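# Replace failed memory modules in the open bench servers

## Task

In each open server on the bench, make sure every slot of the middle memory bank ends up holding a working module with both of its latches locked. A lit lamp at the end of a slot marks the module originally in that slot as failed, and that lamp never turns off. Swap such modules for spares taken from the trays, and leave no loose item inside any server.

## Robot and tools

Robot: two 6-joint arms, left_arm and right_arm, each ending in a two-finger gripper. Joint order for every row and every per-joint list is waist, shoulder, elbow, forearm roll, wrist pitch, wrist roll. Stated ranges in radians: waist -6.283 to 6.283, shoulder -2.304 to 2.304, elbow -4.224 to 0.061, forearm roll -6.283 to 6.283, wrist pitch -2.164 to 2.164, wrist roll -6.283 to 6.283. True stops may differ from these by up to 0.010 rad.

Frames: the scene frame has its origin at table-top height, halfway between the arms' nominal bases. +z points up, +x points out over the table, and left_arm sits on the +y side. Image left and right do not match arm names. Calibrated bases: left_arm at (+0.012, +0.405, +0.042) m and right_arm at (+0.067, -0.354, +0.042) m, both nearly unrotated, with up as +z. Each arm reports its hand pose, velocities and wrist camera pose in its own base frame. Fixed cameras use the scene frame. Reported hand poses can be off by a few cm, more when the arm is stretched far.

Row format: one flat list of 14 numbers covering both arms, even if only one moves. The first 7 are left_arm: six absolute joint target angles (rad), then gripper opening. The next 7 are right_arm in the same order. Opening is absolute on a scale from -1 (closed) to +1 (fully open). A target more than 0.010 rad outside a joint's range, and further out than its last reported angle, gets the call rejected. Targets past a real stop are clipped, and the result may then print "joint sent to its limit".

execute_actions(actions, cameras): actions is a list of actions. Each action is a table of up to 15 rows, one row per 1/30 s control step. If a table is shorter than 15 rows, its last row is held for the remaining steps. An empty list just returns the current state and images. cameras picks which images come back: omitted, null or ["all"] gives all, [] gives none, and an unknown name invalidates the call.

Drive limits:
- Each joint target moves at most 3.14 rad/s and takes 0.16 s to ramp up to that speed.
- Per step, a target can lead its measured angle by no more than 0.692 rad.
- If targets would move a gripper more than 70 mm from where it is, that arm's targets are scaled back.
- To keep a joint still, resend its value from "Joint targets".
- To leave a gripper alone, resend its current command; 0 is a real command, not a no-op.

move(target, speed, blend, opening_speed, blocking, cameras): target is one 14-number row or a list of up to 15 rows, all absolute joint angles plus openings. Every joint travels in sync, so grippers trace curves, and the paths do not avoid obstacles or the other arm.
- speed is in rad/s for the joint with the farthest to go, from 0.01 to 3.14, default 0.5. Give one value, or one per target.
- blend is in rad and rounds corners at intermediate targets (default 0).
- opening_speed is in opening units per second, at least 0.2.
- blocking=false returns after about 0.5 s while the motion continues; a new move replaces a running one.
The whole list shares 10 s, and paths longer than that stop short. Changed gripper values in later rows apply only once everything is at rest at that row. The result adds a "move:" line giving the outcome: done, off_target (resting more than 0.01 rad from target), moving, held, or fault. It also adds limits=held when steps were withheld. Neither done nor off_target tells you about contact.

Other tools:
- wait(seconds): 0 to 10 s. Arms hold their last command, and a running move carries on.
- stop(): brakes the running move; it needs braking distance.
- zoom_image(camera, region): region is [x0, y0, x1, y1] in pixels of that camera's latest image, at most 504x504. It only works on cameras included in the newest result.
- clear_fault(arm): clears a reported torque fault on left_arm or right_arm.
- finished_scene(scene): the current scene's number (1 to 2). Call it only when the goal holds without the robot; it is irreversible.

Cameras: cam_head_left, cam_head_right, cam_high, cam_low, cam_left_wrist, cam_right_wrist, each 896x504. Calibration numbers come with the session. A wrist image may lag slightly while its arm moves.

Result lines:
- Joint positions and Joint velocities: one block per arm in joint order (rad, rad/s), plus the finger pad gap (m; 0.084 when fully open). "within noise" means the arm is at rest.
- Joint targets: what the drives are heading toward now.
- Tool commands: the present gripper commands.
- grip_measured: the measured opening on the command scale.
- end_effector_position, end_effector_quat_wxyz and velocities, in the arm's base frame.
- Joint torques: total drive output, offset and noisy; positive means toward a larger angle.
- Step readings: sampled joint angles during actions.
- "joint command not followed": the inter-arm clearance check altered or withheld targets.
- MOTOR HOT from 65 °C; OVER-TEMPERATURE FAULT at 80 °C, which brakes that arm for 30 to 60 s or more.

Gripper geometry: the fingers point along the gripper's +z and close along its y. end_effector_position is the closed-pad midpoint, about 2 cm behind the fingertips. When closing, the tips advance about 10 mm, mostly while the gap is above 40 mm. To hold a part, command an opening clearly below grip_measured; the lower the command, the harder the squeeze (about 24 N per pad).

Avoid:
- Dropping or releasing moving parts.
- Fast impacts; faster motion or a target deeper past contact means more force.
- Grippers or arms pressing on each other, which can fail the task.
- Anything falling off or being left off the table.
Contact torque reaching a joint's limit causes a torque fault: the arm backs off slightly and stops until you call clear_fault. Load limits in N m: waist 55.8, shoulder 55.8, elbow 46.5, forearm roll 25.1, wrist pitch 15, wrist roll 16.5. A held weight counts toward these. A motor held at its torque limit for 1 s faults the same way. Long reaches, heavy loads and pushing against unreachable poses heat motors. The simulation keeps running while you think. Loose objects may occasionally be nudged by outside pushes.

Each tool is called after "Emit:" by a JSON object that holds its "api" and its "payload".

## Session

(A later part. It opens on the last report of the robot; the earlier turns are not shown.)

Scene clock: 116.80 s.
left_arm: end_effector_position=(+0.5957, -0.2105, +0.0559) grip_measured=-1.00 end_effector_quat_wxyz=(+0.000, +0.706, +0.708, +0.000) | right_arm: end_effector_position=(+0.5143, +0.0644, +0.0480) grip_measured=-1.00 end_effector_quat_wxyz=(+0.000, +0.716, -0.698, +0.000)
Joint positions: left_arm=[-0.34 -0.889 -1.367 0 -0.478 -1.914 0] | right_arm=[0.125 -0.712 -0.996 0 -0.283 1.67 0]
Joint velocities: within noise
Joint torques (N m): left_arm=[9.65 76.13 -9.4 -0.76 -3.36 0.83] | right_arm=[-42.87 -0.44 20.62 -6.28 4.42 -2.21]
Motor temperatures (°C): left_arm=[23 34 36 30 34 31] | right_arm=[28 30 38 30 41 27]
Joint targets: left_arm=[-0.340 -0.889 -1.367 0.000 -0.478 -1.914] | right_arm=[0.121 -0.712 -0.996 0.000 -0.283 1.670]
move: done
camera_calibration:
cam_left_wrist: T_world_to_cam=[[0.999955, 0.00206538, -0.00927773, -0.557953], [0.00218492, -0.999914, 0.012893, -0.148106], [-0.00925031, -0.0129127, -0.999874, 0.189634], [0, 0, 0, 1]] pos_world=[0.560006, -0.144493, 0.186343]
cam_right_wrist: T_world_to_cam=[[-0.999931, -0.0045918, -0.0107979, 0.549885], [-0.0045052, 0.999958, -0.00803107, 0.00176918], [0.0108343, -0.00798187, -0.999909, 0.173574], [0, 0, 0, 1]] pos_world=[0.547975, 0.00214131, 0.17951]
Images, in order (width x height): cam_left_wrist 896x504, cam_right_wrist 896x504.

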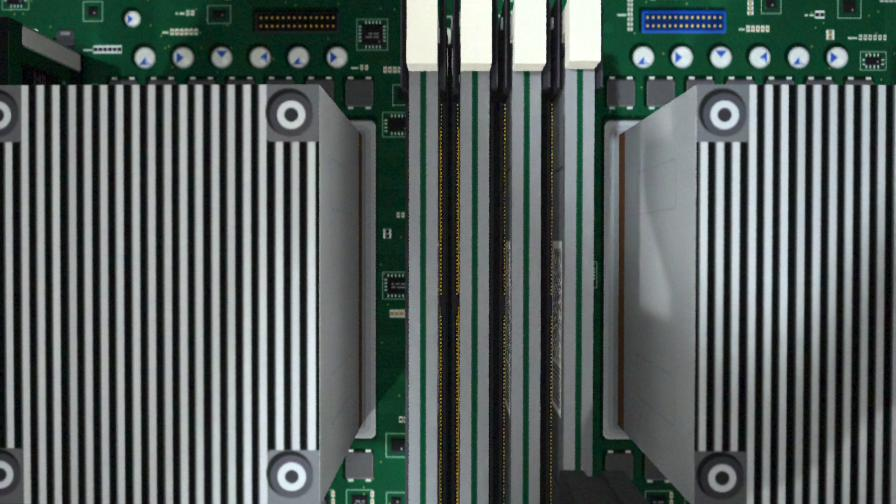

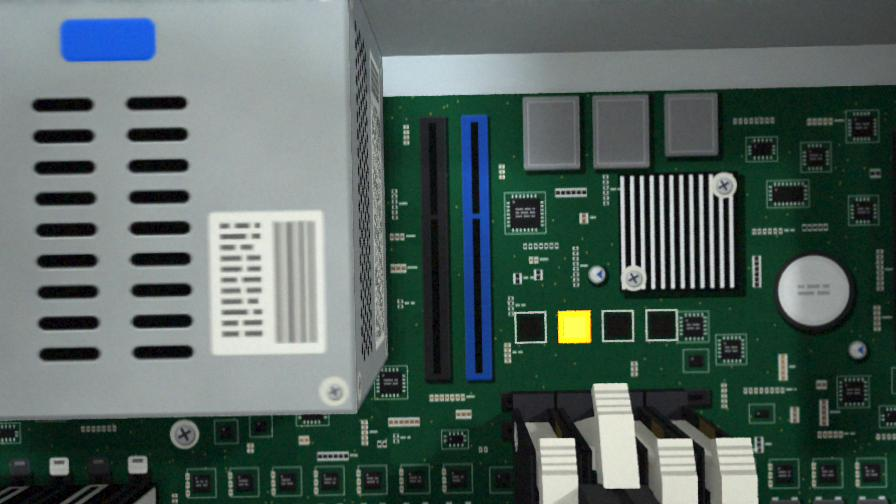

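Emit:
{"api": "move", "payload": {"target": [[-0.3396, -0.8672, -1.3615, 0.0, -0.4943, -1.9144, -1.0, 0.1278, -0.713, -0.997, 0.0, -0.284, 1.6766, -1.0], [-0.3396, -0.8672, -1.3615, 0.0, -0.4943, -1.9144, -1.0, 0.1278, -0.6708, -0.9897, 0.0, -0.3189, 1.6766, -1.0], [-0.45508, -0.92718, -1.47529, 0.0, -0.54811, -2.02988, -1.0, 0.3211, -0.62585, -1.04684, 0.0, -0.42099, -1.2717, -1.0]], "speed": [0.1, 0.15, 0.9], "cameras": ["cam_left_wrist", "cam_right_wrist"]}}

Emit:
{"api": "zoom_image", "payload": {"camera": "cam_left_wrist", "region": [400, 300, 700, 504]}}

Emit:
{"api": "zoom_image", "payload": {"camera": "cam_right_wrist", "region": [480, 250, 780, 504]}}

Scene clock: 124.17 s.
left_arm: end_effector_position=(+0.5946, -0.2910, +0.0681) grip_measured=-1.00 end_effector_quat_wxyz=(+0.000, +0.706, +0.709, +0.000) | right_arm: end_effector_position=(+0.5119, +0.1703, +0.1081) grip_measured=-1.00 end_effector_quat_wxyz=(+0.000, +0.699, +0.715, +0.000)
Joint positions: left_arm=[-0.455 -0.927 -1.475 0 -0.548 -2.03 0] | right_arm=[0.321 -0.626 -1.047 0 -0.421 -1.272 0]
Joint velocities: within noise
Joint torques (N m): left_arm=[-11.46 55.43 -20.87 -0.97 -3.37 -0.99] | right_arm=[8.36 52.02 -31.67 3.55 -1.73 -1.7]
Motor temperatures (°C): left_arm=[23 34 36 30 34 31] | right_arm=[29 30 38 30 40 27]
Joint targets: left_arm=[-0.455 -0.927 -1.475 0.000 -0.548 -2.030] | right_arm=[0.321 -0.626 -1.047 0.000 -0.421 -1.272]
move: done
camera_calibration:
cam_left_wrist: T_world_to_cam=[[0.999955, 0.00216536, -0.00927899, -0.556552], [0.00228491, -0.999914, 0.0128928, -0.228709], [-0.00925028, -0.0129134, -0.999874, 0.200684], [0, 0, 0, 1]] pos_world=[0.558906, -0.224893, 0.198443]
cam_right_wrist: T_world_to_cam=[[0.999948, 0.00150134, -0.010061, -0.476227], [0.00141896, -0.999965, -0.0081908, 0.233933], [-0.0100729, 0.0081761, -0.999916, 0.242406], [0, 0, 0, 1]] pos_world=[0.478313, 0.232658, 0.23951]
Images, in order (width x height): cam_left_wrist 896x504, cam_right_wrist 896x504.

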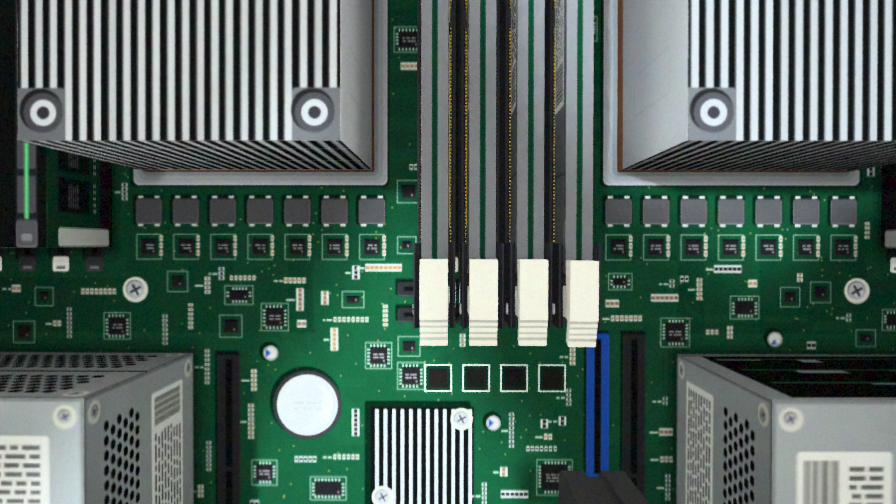

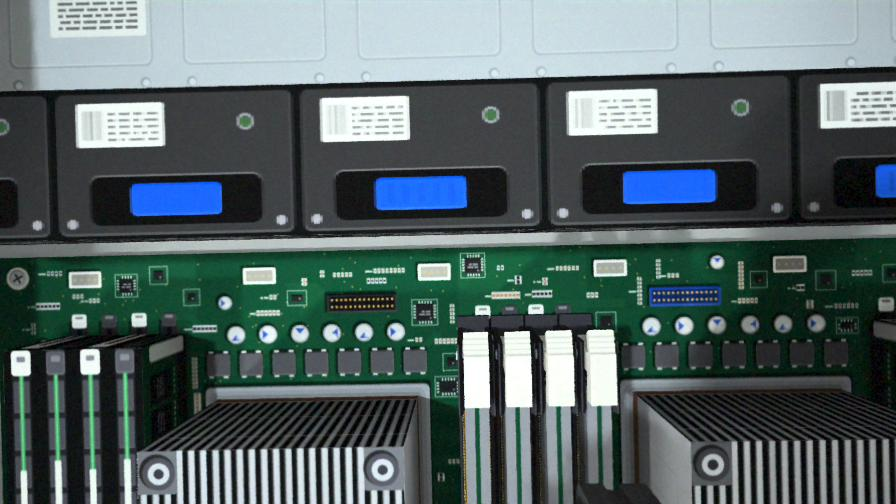

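Scaled by 1.680 from the camera's 896x504 image, which has a finer 1280x720 frame.

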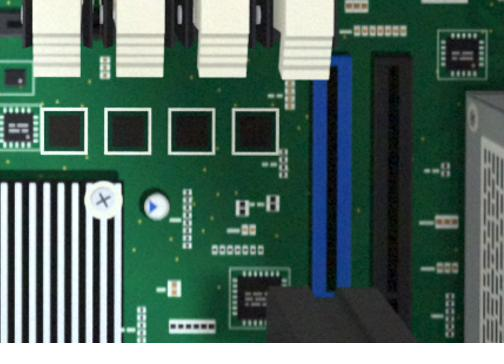

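Scaled by 1.680 from the camera's 896x504 image, which has a finer 1280x720 frame.

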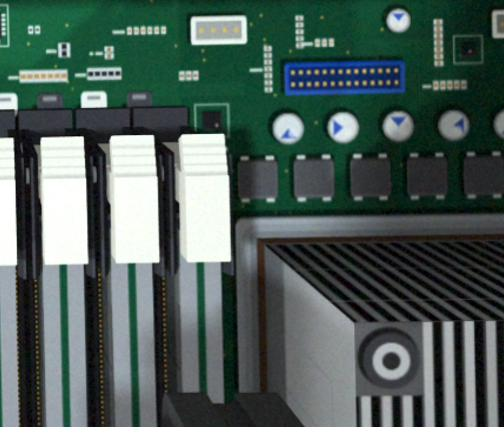

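Emit:
{"api": "zoom_image", "payload": {"camera": "cam_left_wrist", "region": [400, 240, 620, 360]}}

Emit:
{"api": "zoom_image", "payload": {"camera": "cam_right_wrist", "region": [440, 310, 660, 504]}}

Scaled by 2.291 from the camera's 896x504 image, which has a finer 1280x720 frame.

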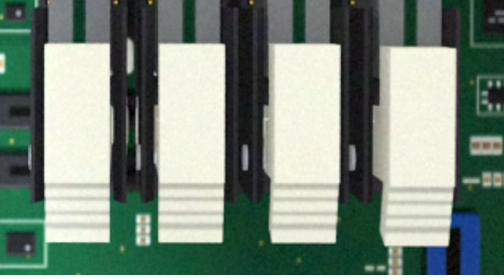

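Scaled by 2.291 from the camera's 896x504 image, which has a finer 1280x720 frame.

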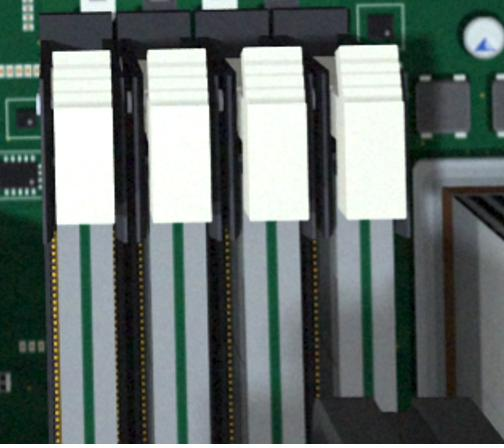

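Emit:
{"api": "move", "payload": {"target": [[-0.45349, -0.97256, -1.49295, 0.0, -0.52039, -2.02829, -1.0, 0.3211, -0.71407, -1.05565, 0.0, -0.34158, -1.2717, -1.0], [-0.42186, -0.95329, -1.45551, 0.0, -0.50222, -1.99666, -1.0, 0.3211, -0.71407, -1.05565, 0.0, -0.34158, -1.2717, -1.0]], "speed": [0.15, 0.05], "cameras": ["cam_left_wrist", "cam_right_wrist"]}}

Emit:
{"api": "zoom_image", "payload": {"camera": "cam_left_wrist", "region": [420, 340, 700, 504]}}

Emit:
{"api": "zoom_image", "payload": {"camera": "cam_right_wrist", "region": [480, 340, 720, 504]}}

Scene clock: 129.33 s.
left_arm: end_effector_position=(+0.5971, -0.2681, +0.0441) grip_measured=-1.00 end_effector_quat_wxyz=(+0.000, +0.706, +0.709, +0.000) | right_arm: end_effector_position=(+0.5119, +0.1703, +0.0631) grip_measured=-1.00 end_effector_quat_wxyz=(+0.000, +0.699, +0.715, +0.000)
Joint positions: left_arm=[-0.422 -0.953 -1.456 0 -0.502 -1.997 0] | right_arm=[0.321 -0.714 -1.056 0 -0.342 -1.272 0]
Joint velocities: within noise
Joint torques (N m): left_arm=[13.46 78.23 -9.87 -0.5 3.42 1.26] | right_arm=[8.24 24.79 -28.5 2.51 1.87 -1.53]
Motor temperatures (°C): left_arm=[23 34 36 30 34 31] | right_arm=[29 30 38 30 39 27]
Joint targets: left_arm=[-0.422 -0.953 -1.456 0.000 -0.502 -1.997] | right_arm=[0.321 -0.714 -1.056 0.000 -0.342 -1.272]
move: done
camera_calibration:
cam_left_wrist: T_world_to_cam=[[0.999955, 0.00216536, -0.00927899, -0.559324], [0.00228491, -0.999914, 0.0128928, -0.205509], [-0.00925028, -0.0129134, -0.999874, 0.177106], [0, 0, 0, 1]] pos_world=[0.561406, -0.201993, 0.174543]
cam_right_wrist: T_world_to_cam=[[0.999949, 0.00160245, -0.00996212, -0.476724], [0.00152087, -0.999965, -0.00819188, 0.233516], [-0.00997491, 0.00817631, -0.999917, 0.197363], [0, 0, 0, 1]] pos_world=[0.478313, 0.232658, 0.19451]
Images, in order (width x height): cam_left_wrist 896x504, cam_right_wrist 896x504.

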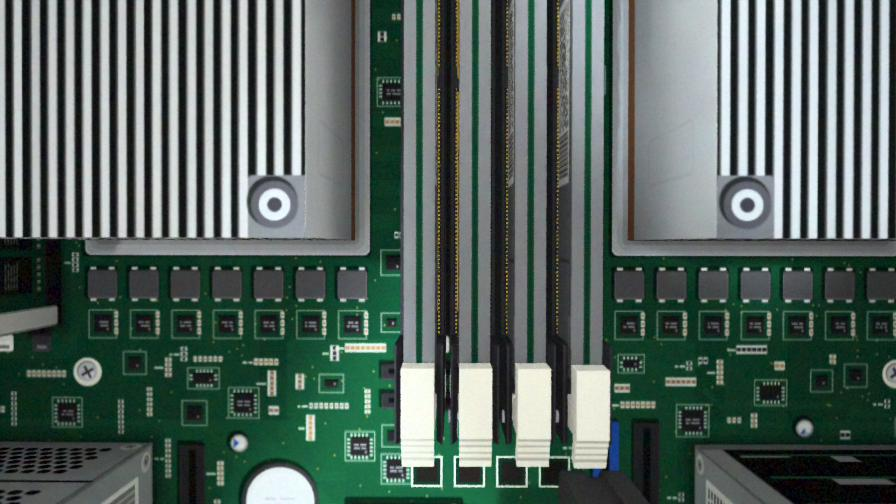

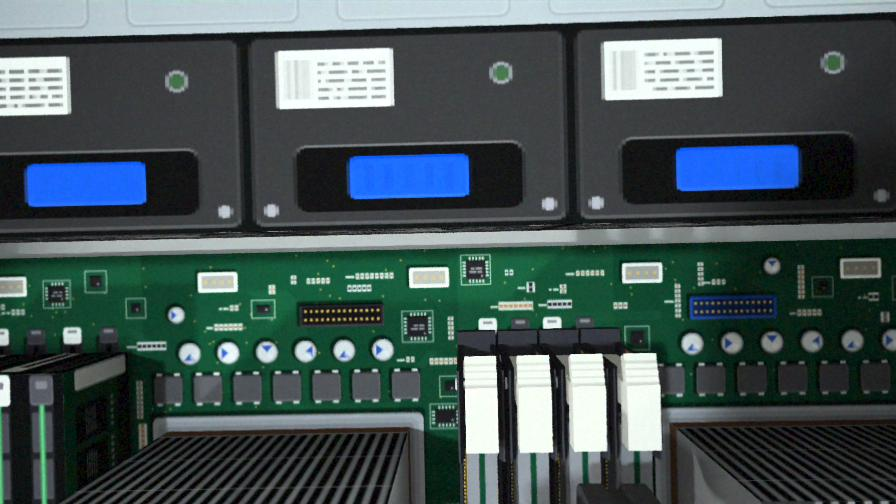

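Scaled by 1.800 from the camera's 896x504 image, which has a finer 1280x720 frame.

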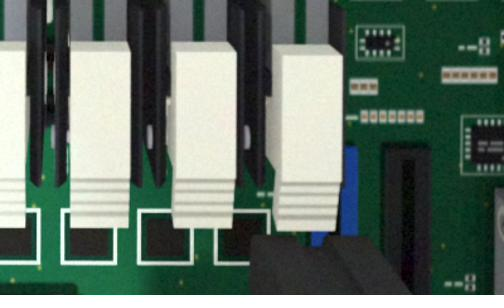

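Scaled by 2.100 from the camera's 896x504 image, which has a finer 1280x720 frame.

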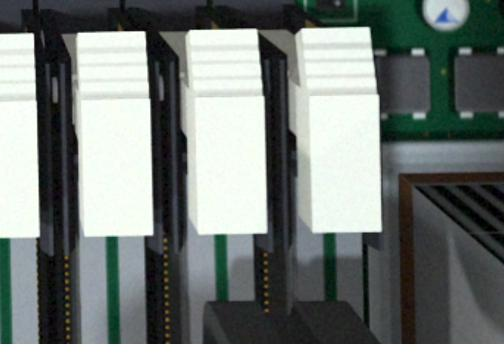

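Emit:
{"api": "move", "payload": {"target": [[-0.4198, -0.95203, -1.45306, 0.0, -0.50104, -1.9946, -1.0, 0.3207, -0.70984, -1.0476, 0.0, -0.33776, -1.2721, -1.0], [-0.41842, -0.95119, -1.45144, 0.0, -0.50025, -1.99322, -1.0, 0.3207, -0.74168, -1.05335, 0.0, -0.31167, -1.2721, -1.0], [-0.41842, -0.95119, -1.45144, 0.0, -0.50025, -1.99322, -1.0, 0.339, -0.74682, -1.06345, 0.0, -0.31663, -1.2538, -1.0]], "speed": [0.05, 0.05, 0.03], "cameras": ["cam_left_wrist", "cam_right_wrist"]}}

Emit:
{"api": "zoom_image", "payload": {"camera": "cam_left_wrist", "region": [420, 340, 700, 504]}}

Emit:
{"api": "zoom_image", "payload": {"camera": "cam_right_wrist", "region": [480, 340, 720, 504]}}

Scene clock: 133.23 s.
left_arm: end_effector_position=(+0.5971, -0.2655, +0.0441) grip_measured=-1.00 end_effector_quat_wxyz=(+0.000, +0.706, +0.709, +0.000) | right_arm: end_effector_position=(+0.5094, +0.1795, +0.0477) grip_measured=-1.00 end_effector_quat_wxyz=(+0.000, +0.699, +0.715, +0.000)
Joint positions: left_arm=[-0.418 -0.951 -1.451 0 -0.5 -1.993 0] | right_arm=[0.339 -0.747 -1.063 0 -0.317 -1.254 0]
Joint velocities: within noise
Joint torques (N m): left_arm=[17.13 74.43 -8.77 -0.28 1.81 1.19] | right_arm=[13.69 16.83 -28.59 1.93 -0.29 1.64]
Motor temperatures (°C): left_arm=[23 34 36 30 34 31] | right_arm=[29 30 38 30 39 27]
Joint targets: left_arm=[-0.418 -0.951 -1.451 0.000 -0.500 -1.993] | right_arm=[0.339 -0.747 -1.063 0.000 -0.317 -1.254]
move: done
camera_calibration:
cam_left_wrist: T_world_to_cam=[[0.999956, 0.00216662, -0.009179, -0.559347], [0.00228488, -0.999914, 0.0128931, -0.203009], [-0.00915028, -0.0129135, -0.999875, 0.177082], [0, 0, 0, 1]] pos_world=[0.561406, -0.199493, 0.174543]
cam_right_wrist: T_world_to_cam=[[0.999948, 0.00150134, -0.010061, -0.474449], [0.00141896, -0.999965, -0.0081908, 0.242641], [-0.0100729, 0.0081761, -0.999916, 0.181911], [0, 0, 0, 1]] pos_world=[0.475913, 0.241858, 0.17911]
Images, in order (width x height): cam_left_wrist 896x504, cam_right_wrist 896x504.

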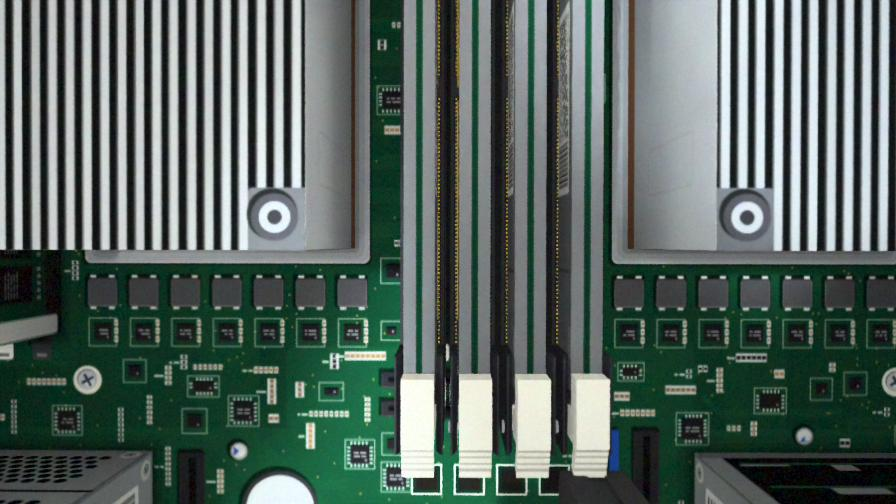

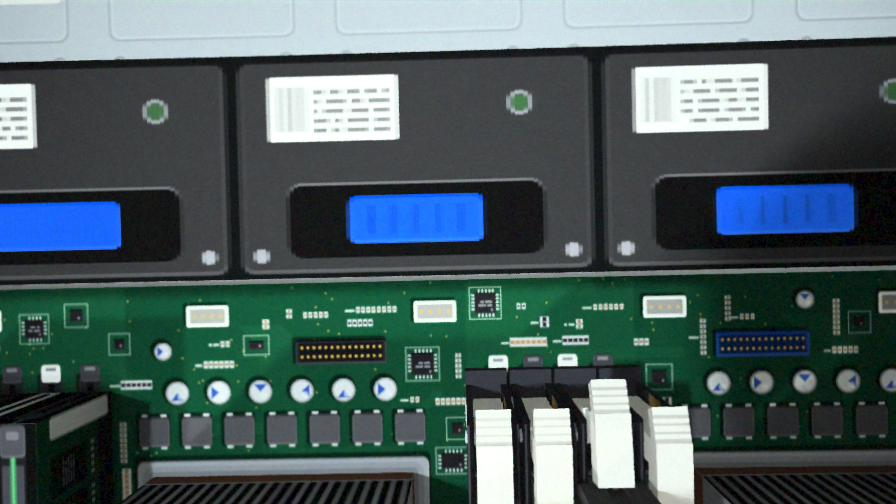

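Scaled by 1.800 from the camera's 896x504 image, which has a finer 1280x720 frame.

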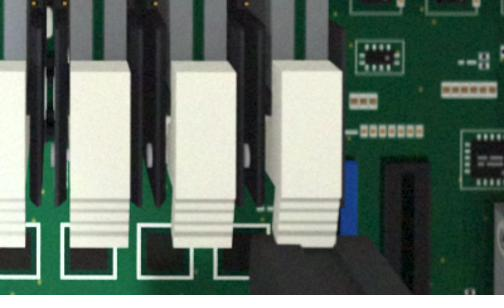

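Scaled by 2.100 from the camera's 896x504 image, which has a finer 1280x720 frame.

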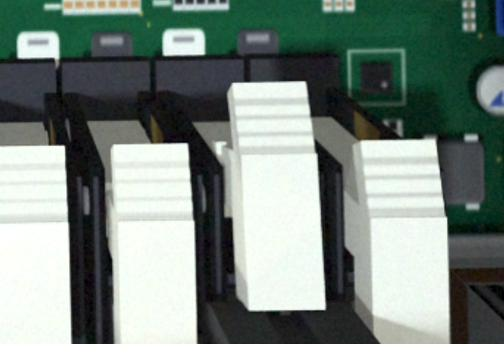

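Emit:
{"api": "move", "payload": {"target": [[-0.42599, -0.9558, -1.46039, 0.0, -0.50459, -2.00079, -1.0, 0.35476, -0.75124, -1.07214, 0.0, -0.3209, -1.23804, -1.0], [-0.42599, -0.89772, -1.44851, 0.0, -0.55079, -2.00079, -1.0, 0.35, -0.7499, -1.06951, 0.0, -0.31961, -1.24282, -1.0], [-0.27068, -0.80474, -1.30517, 0.0, -0.50043, -1.84548, -1.0, 0.35013, -0.66873, -1.05727, 0.0, -0.38854, -1.24267, -1.0]], "speed": [0.03, 0.1, 0.3], "cameras": ["cam_left_wrist", "cam_right_wrist"]}}

Emit:
{"api": "zoom_image", "payload": {"camera": "cam_left_wrist", "region": [360, 180, 640, 320]}}

Emit:
{"api": "zoom_image", "payload": {"camera": "cam_right_wrist", "region": [440, 250, 720, 420]}}

Scene clock: 136.30 s.
left_arm: end_effector_position=(+0.5976, -0.2623, +0.0790) grip_measured=-1.00 end_effector_quat_wxyz=(+0.000, +0.706, +0.709, +0.000) | right_arm: end_effector_position=(+0.5238, +0.1918, +0.0764) grip_measured=-1.00 end_effector_quat_wxyz=(+0.011, +0.699, +0.715, +0.023)
Joint positions: left_arm=[-0.414 -0.89 -1.437 0 -0.547 -1.988 0] | right_arm=[0.351 -0.698 -1.07 0 -0.321 -1.242 0]
Joint velocities: within noise
Joint torques (N m): left_arm=[13.48 76.08 -10.49 -0.19 3.63 1.05] | right_arm=[0.55 54.87 -21.93 0.57 1.19 -0.13]
Motor temperatures (°C): left_arm=[23 34 36 30 34 31] | right_arm=[29 30 38 30 38 27]
Joint targets: left_arm=[-0.414 -0.890 -1.437 0.000 -0.547 -1.988] | right_arm=[0.351 -0.696 -1.070 0.000 -0.320 -1.242]
Tool commands: left_gripper/opening=-1.0 right_gripper/opening=-1.0
TORQUE FAULT: the external load on the shoulder of the right arm reached its load limit, and that arm stopped. The contact can be on any part of that arm beyond that joint, not only on its tool. A torque fault puts only its own arm into a fault stop. That arm's remaining commands of this call were not run. The hold on the shoulder of that arm was moved back by the arm itself, up to 3 degrees, as the stop began. That arm is still stopped at the end of this call. While its stop runs, that arm, its gripper or tool too, takes no new command.
CLEAR FAULT: the right arm stays stopped (state 4) until you call clear_fault(arm="right_arm").
End effector pose when the fault began: right_arm: position (+0.5097, +0.1867, +0.0484), quat_wxyz (+0.000, +0.699, +0.715, +0.001)
Joint positions when the fault began: right_arm=[0.351 -0.749 -1.07 0 -0.32 -1.242 0]
move: fault (right_arm), off_target (left_arm; braked at the fault stop of right_arm); path passed 2 of 3 targets; left_arm: the waist is farthest, 0.143 rad from its target; right_arm: the wrist pitch is farthest, 0.068 rad from its target
camera_calibration:
cam_left_wrist: T_world_to_cam=[[0.999951, 0.00216228, -0.00967852, -0.559528], [0.00228505, -0.999917, 0.0126919, -0.200218], [-0.00965028, -0.0127134, -0.999873, 0.212246], [0, 0, 0, 1]] pos_world=[0.562006, -0.196293, 0.209345]
cam_right_wrist: T_world_to_cam=[[0.999262, 0.00167746, 0.0383672, -0.491924], [0.00266837, -0.999664, -0.0257904, 0.255823], [0.038311, 0.0258738, -0.998931, 0.181875], [0, 0, 0, 1]] pos_world=[0.48391, 0.251856, 0.207152]
Images, in order (width x height): cam_left_wrist 896x504, cam_right_wrist 896x504.

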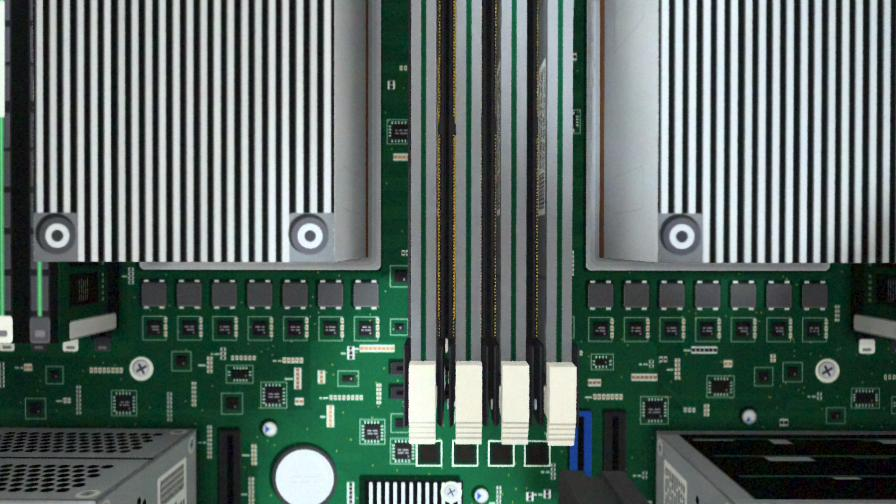

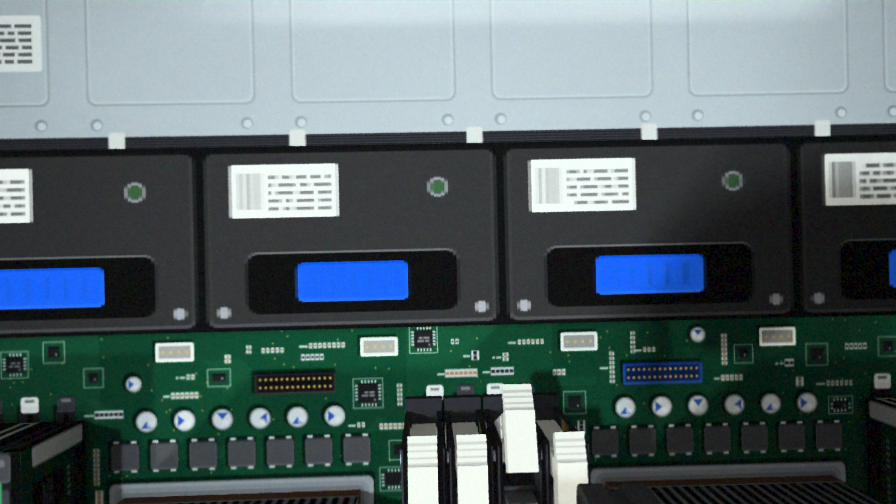

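Scaled by 1.800 from the camera's 896x504 image, which has a finer 1280x720 frame.

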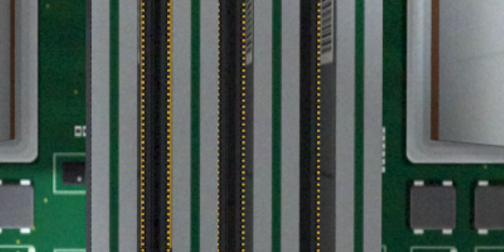

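Scaled by 1.800 from the camera's 896x504 image, which has a finer 1280x720 frame.

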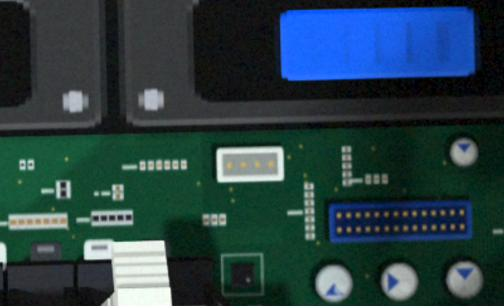

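Emit:
{"api": "clear_fault", "payload": {"arm": "right_arm", "cameras": ["cam_right_wrist"]}}

Scene clock: 137.13 s.
left_arm: end_effector_position=(+0.5977, -0.2623, +0.0790) grip_measured=-1.00 end_effector_quat_wxyz=(+0.000, +0.706, +0.709, +0.000) | right_arm: end_effector_position=(+0.5239, +0.1918, +0.0764) grip_measured=-1.00 end_effector_quat_wxyz=(+0.011, +0.699, +0.715, +0.023)
Joint positions: left_arm=[-0.414 -0.89 -1.437 0 -0.547 -1.988 0] | right_arm=[0.351 -0.698 -1.07 0 -0.321 -1.242 0]
Joint velocities: within noise
Joint torques (N m): left_arm=[12.87 75.31 -11.35 -0.21 3.34 1.13] | right_arm=[-1.56 54.44 -22.22 0.68 1.18 -0.12]
Motor temperatures (°C): left_arm=[23 34 36 30 34 31] | right_arm=[29 30 38 30 38 27]
Joint targets: left_arm=[-0.414 -0.890 -1.437 0.000 -0.547 -1.988] | right_arm=[0.351 -0.696 -1.070 0.000 -0.320 -1.242]
Tool commands: left_gripper/opening=-1.0 right_gripper/opening=-1.0
TORQUE FAULT, CONTINUED: the right arm's stop, for the torque fault of the shoulder that an earlier result reported, is over. The call counts as one of the actions that you can send in this scene. The hold on the shoulder of that arm was moved back by the arm itself, up to 3 degrees, as the stop began. That arm's target is now where it stood when the stop ended, not its last command. That arm keeps its grip as last carried out and accepts commands again: back off and push less far.
CLEAR FAULT: your call cleared the right arm's torque fault. If a joint's load stays at its limit, that arm stops again at once.
camera_calibration:
cam_right_wrist: T_world_to_cam=[[0.999258, 0.00167321, 0.038467, -0.491941], [0.00266669, -0.999664, -0.0257903, 0.255824], [0.0384109, 0.0258737, -0.998927, 0.181826], [0, 0, 0, 1]] pos_world=[0.48391, 0.251856, 0.207152]
Images, in order (width x height): cam_right_wrist 896x504.

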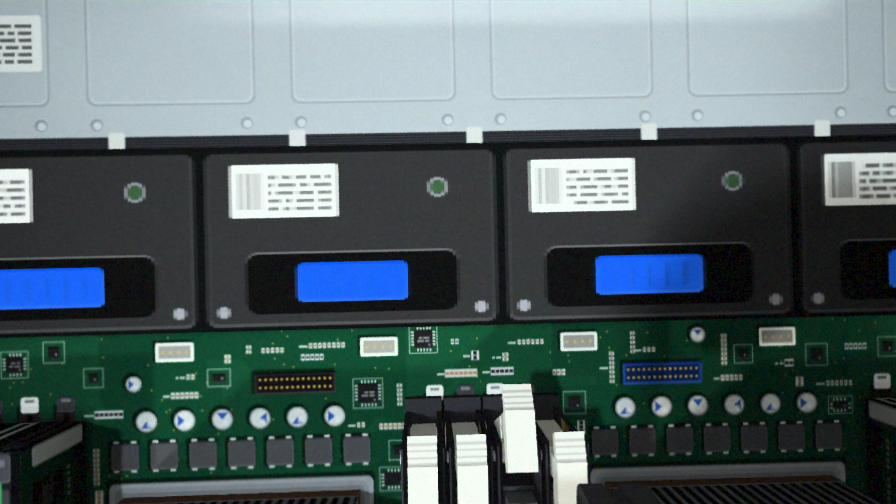

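Emit:
{"api": "move", "payload": {"target": [[-0.27068, -0.80474, -1.30517, 0.0, -0.50043, -1.84548, -1.0, 0.3, -0.60, -1.07, 0.0, -0.44, -1.29, -1.0], [-0.27068, -0.80474, -1.30517, 0.0, -0.50043, -1.84548, -1.0, 0.1125, -0.54101, -1.05935, 0.0, -0.51834, -1.4803, -1.0]], "speed": [0.2, 0.4], "cameras": ["cam_left_wrist", "cam_right_wrist"]}}

Emit:
{"api": "zoom_image", "payload": {"camera": "cam_left_wrist", "region": [360, 60, 640, 220]}}

Emit:
{"api": "zoom_image", "payload": {"camera": "cam_right_wrist", "region": [360, 30, 560, 180]}}

Emit:
{"api": "zoom_image", "payload": {"camera": "cam_right_wrist", "region": [360, 330, 560, 480]}}

Scene clock: 140.13 s.
left_arm: end_effector_position=(+0.5946, -0.1650, +0.0881) grip_measured=-1.00 end_effector_quat_wxyz=(+0.000, +0.706, +0.709, +0.000) | right_arm: end_effector_position=(+0.5388, +0.0609, +0.1581) grip_measured=-1.00 end_effector_quat_wxyz=(+0.000, +0.699, +0.715, +0.000)
Joint positions: left_arm=[-0.271 -0.805 -1.305 0 -0.5 -1.845 0] | right_arm=[0.113 -0.541 -1.059 0 -0.518 -1.48 0]
Joint velocities: within noise
Joint torques (N m): left_arm=[13.04 73.34 -10.16 0.49 3.32 1.17] | right_arm=[-9.38 53.36 -14.6 4.24 -1.74 -1.84]
Motor temperatures (°C): left_arm=[23 34 36 30 34 31] | right_arm=[29 30 37 30 38 27]
Joint targets: left_arm=[-0.271 -0.805 -1.305 0.000 -0.500 -1.845] | right_arm=[0.113 -0.541 -1.059 0.000 -0.518 -1.480]
move: done
camera_calibration:
cam_left_wrist: T_world_to_cam=[[0.999955, 0.00216536, -0.00927899, -0.55664], [0.00228491, -0.999914, 0.0128928, -0.102978], [-0.00925028, -0.0129134, -0.999874, 0.222309], [0, 0, 0, 1]] pos_world=[0.558906, -0.0988929, 0.218443]
cam_right_wrist: T_world_to_cam=[[0.999948, 0.00160132, -0.0100621, -0.502471], [0.00151892, -0.999965, -0.00819204, 0.124858], [-0.0100749, 0.00817633, -0.999916, 0.293568], [0, 0, 0, 1]] pos_world=[0.505213, 0.123258, 0.28951]
Images, in order (width x height): cam_left_wrist 896x504, cam_right_wrist 896x504.

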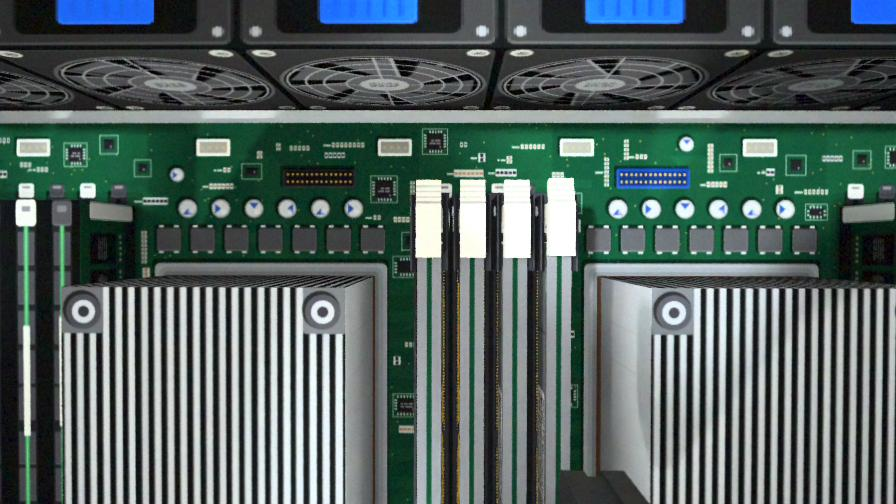

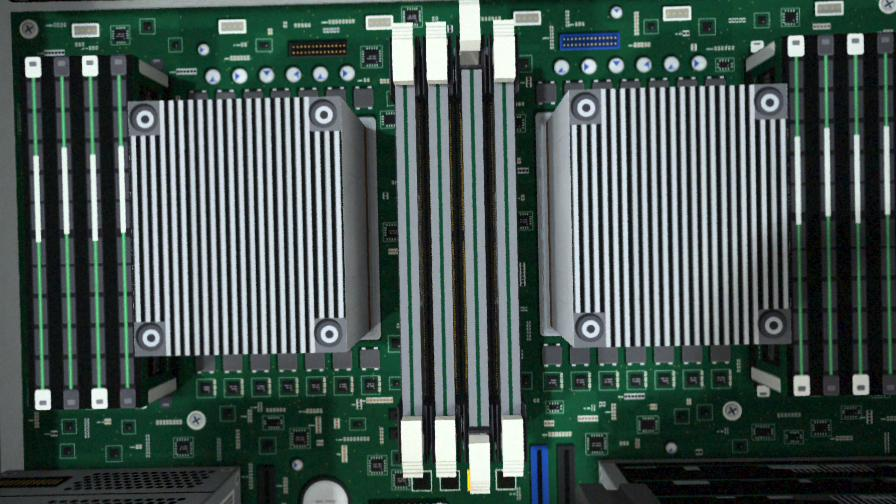

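Scaled by 1.800 from the camera's 896x504 image, which has a finer 1280x720 frame.

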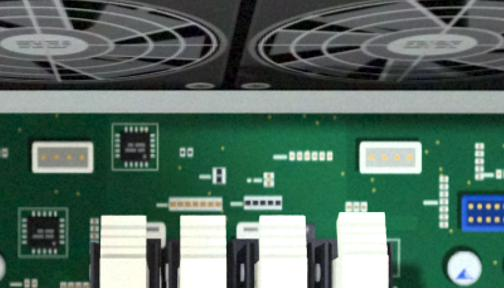

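Scaled by 2.520 from the camera's 896x504 image, which has a finer 1280x720 frame.

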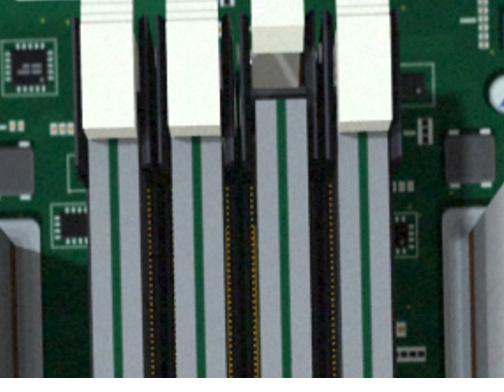

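Scaled by 2.520 from the camera's 896x504 image, which has a finer 1280x720 frame.

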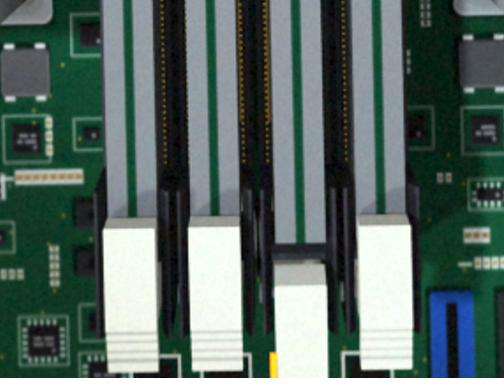

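Emit:
{"api": "zoom_image", "payload": {"camera": "cam_left_wrist", "region": [400, 165, 600, 285]}}

Scaled by 2.520 from the camera's 896x504 image, which has a finer 1280x720 frame.

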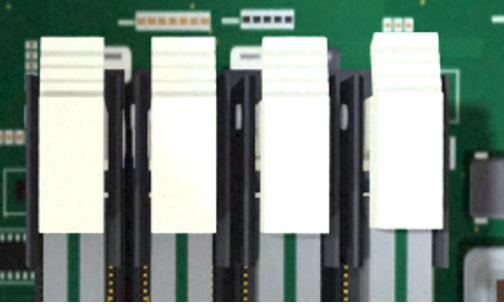

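Emit:
{"api": "zoom_image", "payload": {"camera": "cam_right_wrist", "region": [385, 60, 535, 180]}}

Emit:
{"api": "zoom_image", "payload": {"camera": "cam_right_wrist", "region": [385, 200, 535, 320]}}

Emit:
{"api": "zoom_image", "payload": {"camera": "cam_right_wrist", "region": [385, 340, 535, 460]}}

Scaled by 3.360 from the camera's 896x504 image, which has a finer 1280x720 frame.

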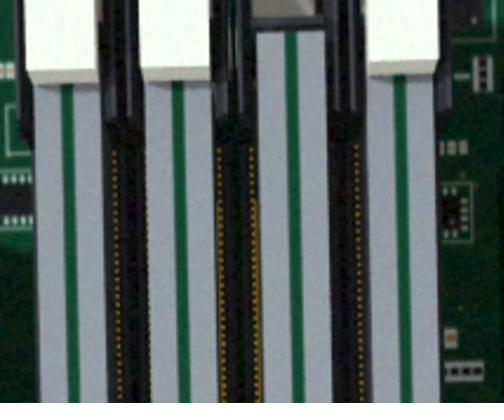

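Scaled by 3.360 from the camera's 896x504 image, which has a finer 1280x720 frame.

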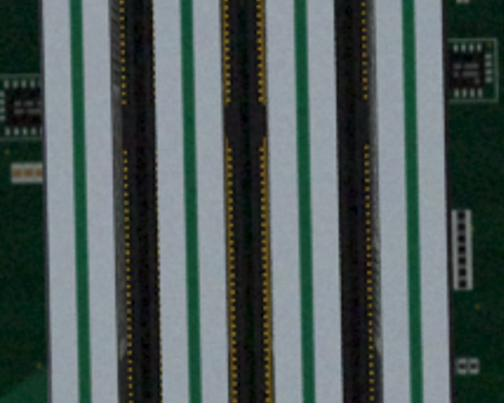

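Scaled by 3.360 from the camera's 896x504 image, which has a finer 1280x720 frame.

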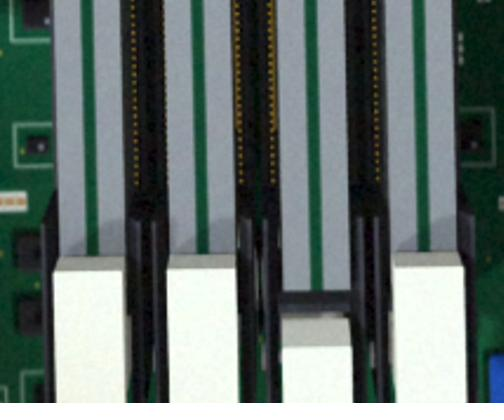

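Emit:
{"api": "move", "payload": {"target": [[-0.10427, -0.78244, -1.26423, 0.0, -0.48179, -0.10827, -1.0, 0.24168, -0.623, -1.0082, 0.0, -0.3852, 1.79048, -0.62], [-0.10427, -0.86215, -1.27758, 0.0, -0.41543, -0.10827, -1.0, 0.24168, -0.68957, -1.0199, 0.0, -0.33033, 1.79048, -0.62]], "speed": [0.8, 0.1], "cameras": ["cam_left_wrist", "cam_right_wrist"]}}

Emit:
{"api": "zoom_image", "payload": {"camera": "cam_left_wrist", "region": [420, 340, 720, 504]}}

Emit:
{"api": "zoom_image", "payload": {"camera": "cam_right_wrist", "region": [480, 340, 760, 504]}}

Scene clock: 151.73 s.
left_arm: end_effector_position=(+0.6020, -0.0630, +0.0442) grip_measured=-1.00 end_effector_quat_wxyz=(+0.000, +1.000, +0.002, +0.000) | right_arm: end_effector_position=(+0.5128, +0.1264, +0.0661) grip_measured=-0.64 end_effector_quat_wxyz=(+0.000, +0.715, -0.699, +0.000)
Joint positions: left_arm=[-0.104 -0.862 -1.278 0 -0.416 -0.108 0] | right_arm=[0.242 -0.689 -1.02 0 -0.33 1.79 0.016]
Joint velocities: within noise
Joint torques (N m): left_arm=[12.88 38.58 -14.41 4.65 2.1 1.02] | right_arm=[9.07 24.74 -30.42 2.42 1.95 1.46]
Motor temperatures (°C): left_arm=[23 35 36 30 34 31] | right_arm=[29 30 37 30 37 27]
Joint targets: left_arm=[-0.104 -0.862 -1.278 0.000 -0.415 -0.108] | right_arm=[0.242 -0.690 -1.020 0.000 -0.330 1.790]
move: done
camera_calibration:
cam_left_wrist: T_world_to_cam=[[0.0022668, -0.999955, -0.00918027, -0.0272168], [-0.999914, -0.00238507, 0.0128929, 0.665734], [-0.0129142, 0.00915025, -0.999875, 0.183399], [0, 0, 0, 1]] pos_world=[0.668107, -0.0273059, 0.174543]
cam_right_wrist: T_world_to_cam=[[-0.999948, -0.00160132, -0.0100621, 0.54845], [-0.00151892, 0.999965, -0.00819204, -0.0615913], [0.0100749, -0.00817633, -0.999916, 0.192612], [0, 0, 0, 1]] pos_world=[0.546387, 0.0640423, 0.19761]
Images, in order (width x height): cam_left_wrist 896x504, cam_right_wrist 896x504.

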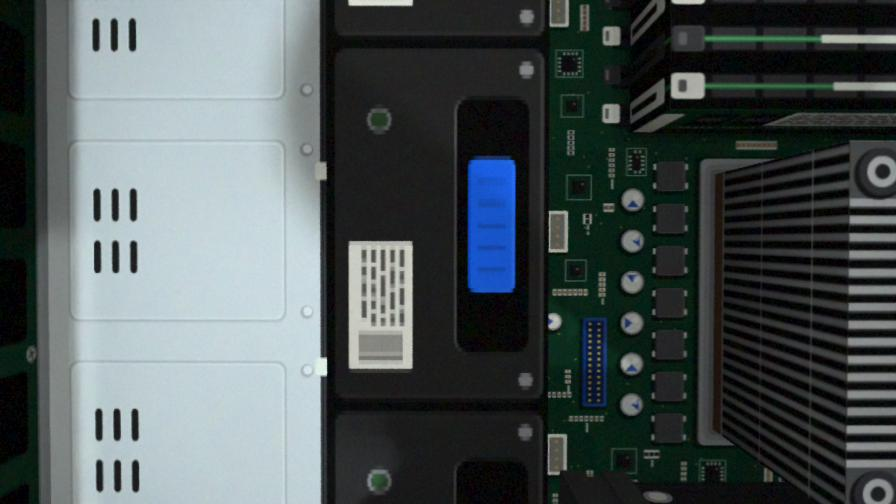

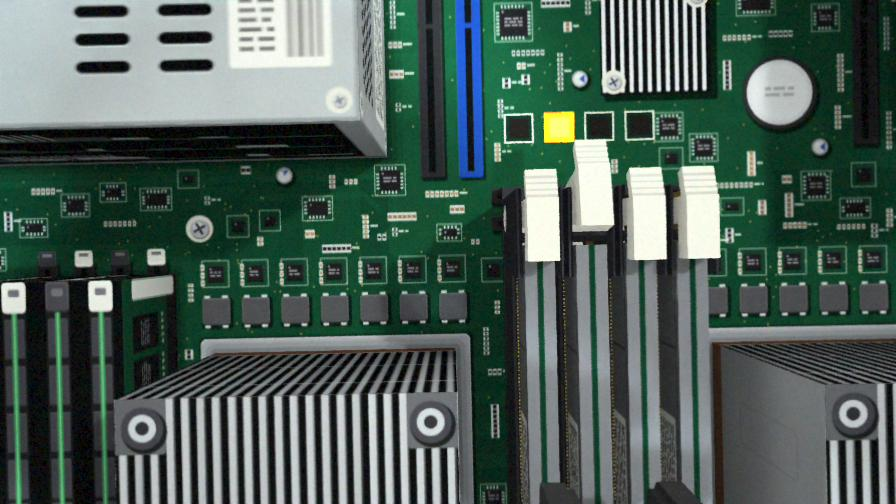

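Scaled by 1.680 from the camera's 896x504 image, which has a finer 1280x720 frame.

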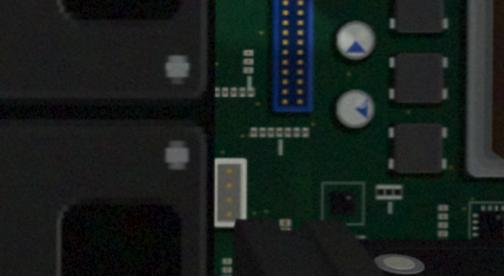

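Scaled by 1.800 from the camera's 896x504 image, which has a finer 1280x720 frame.

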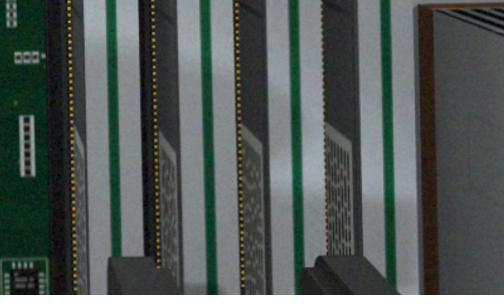

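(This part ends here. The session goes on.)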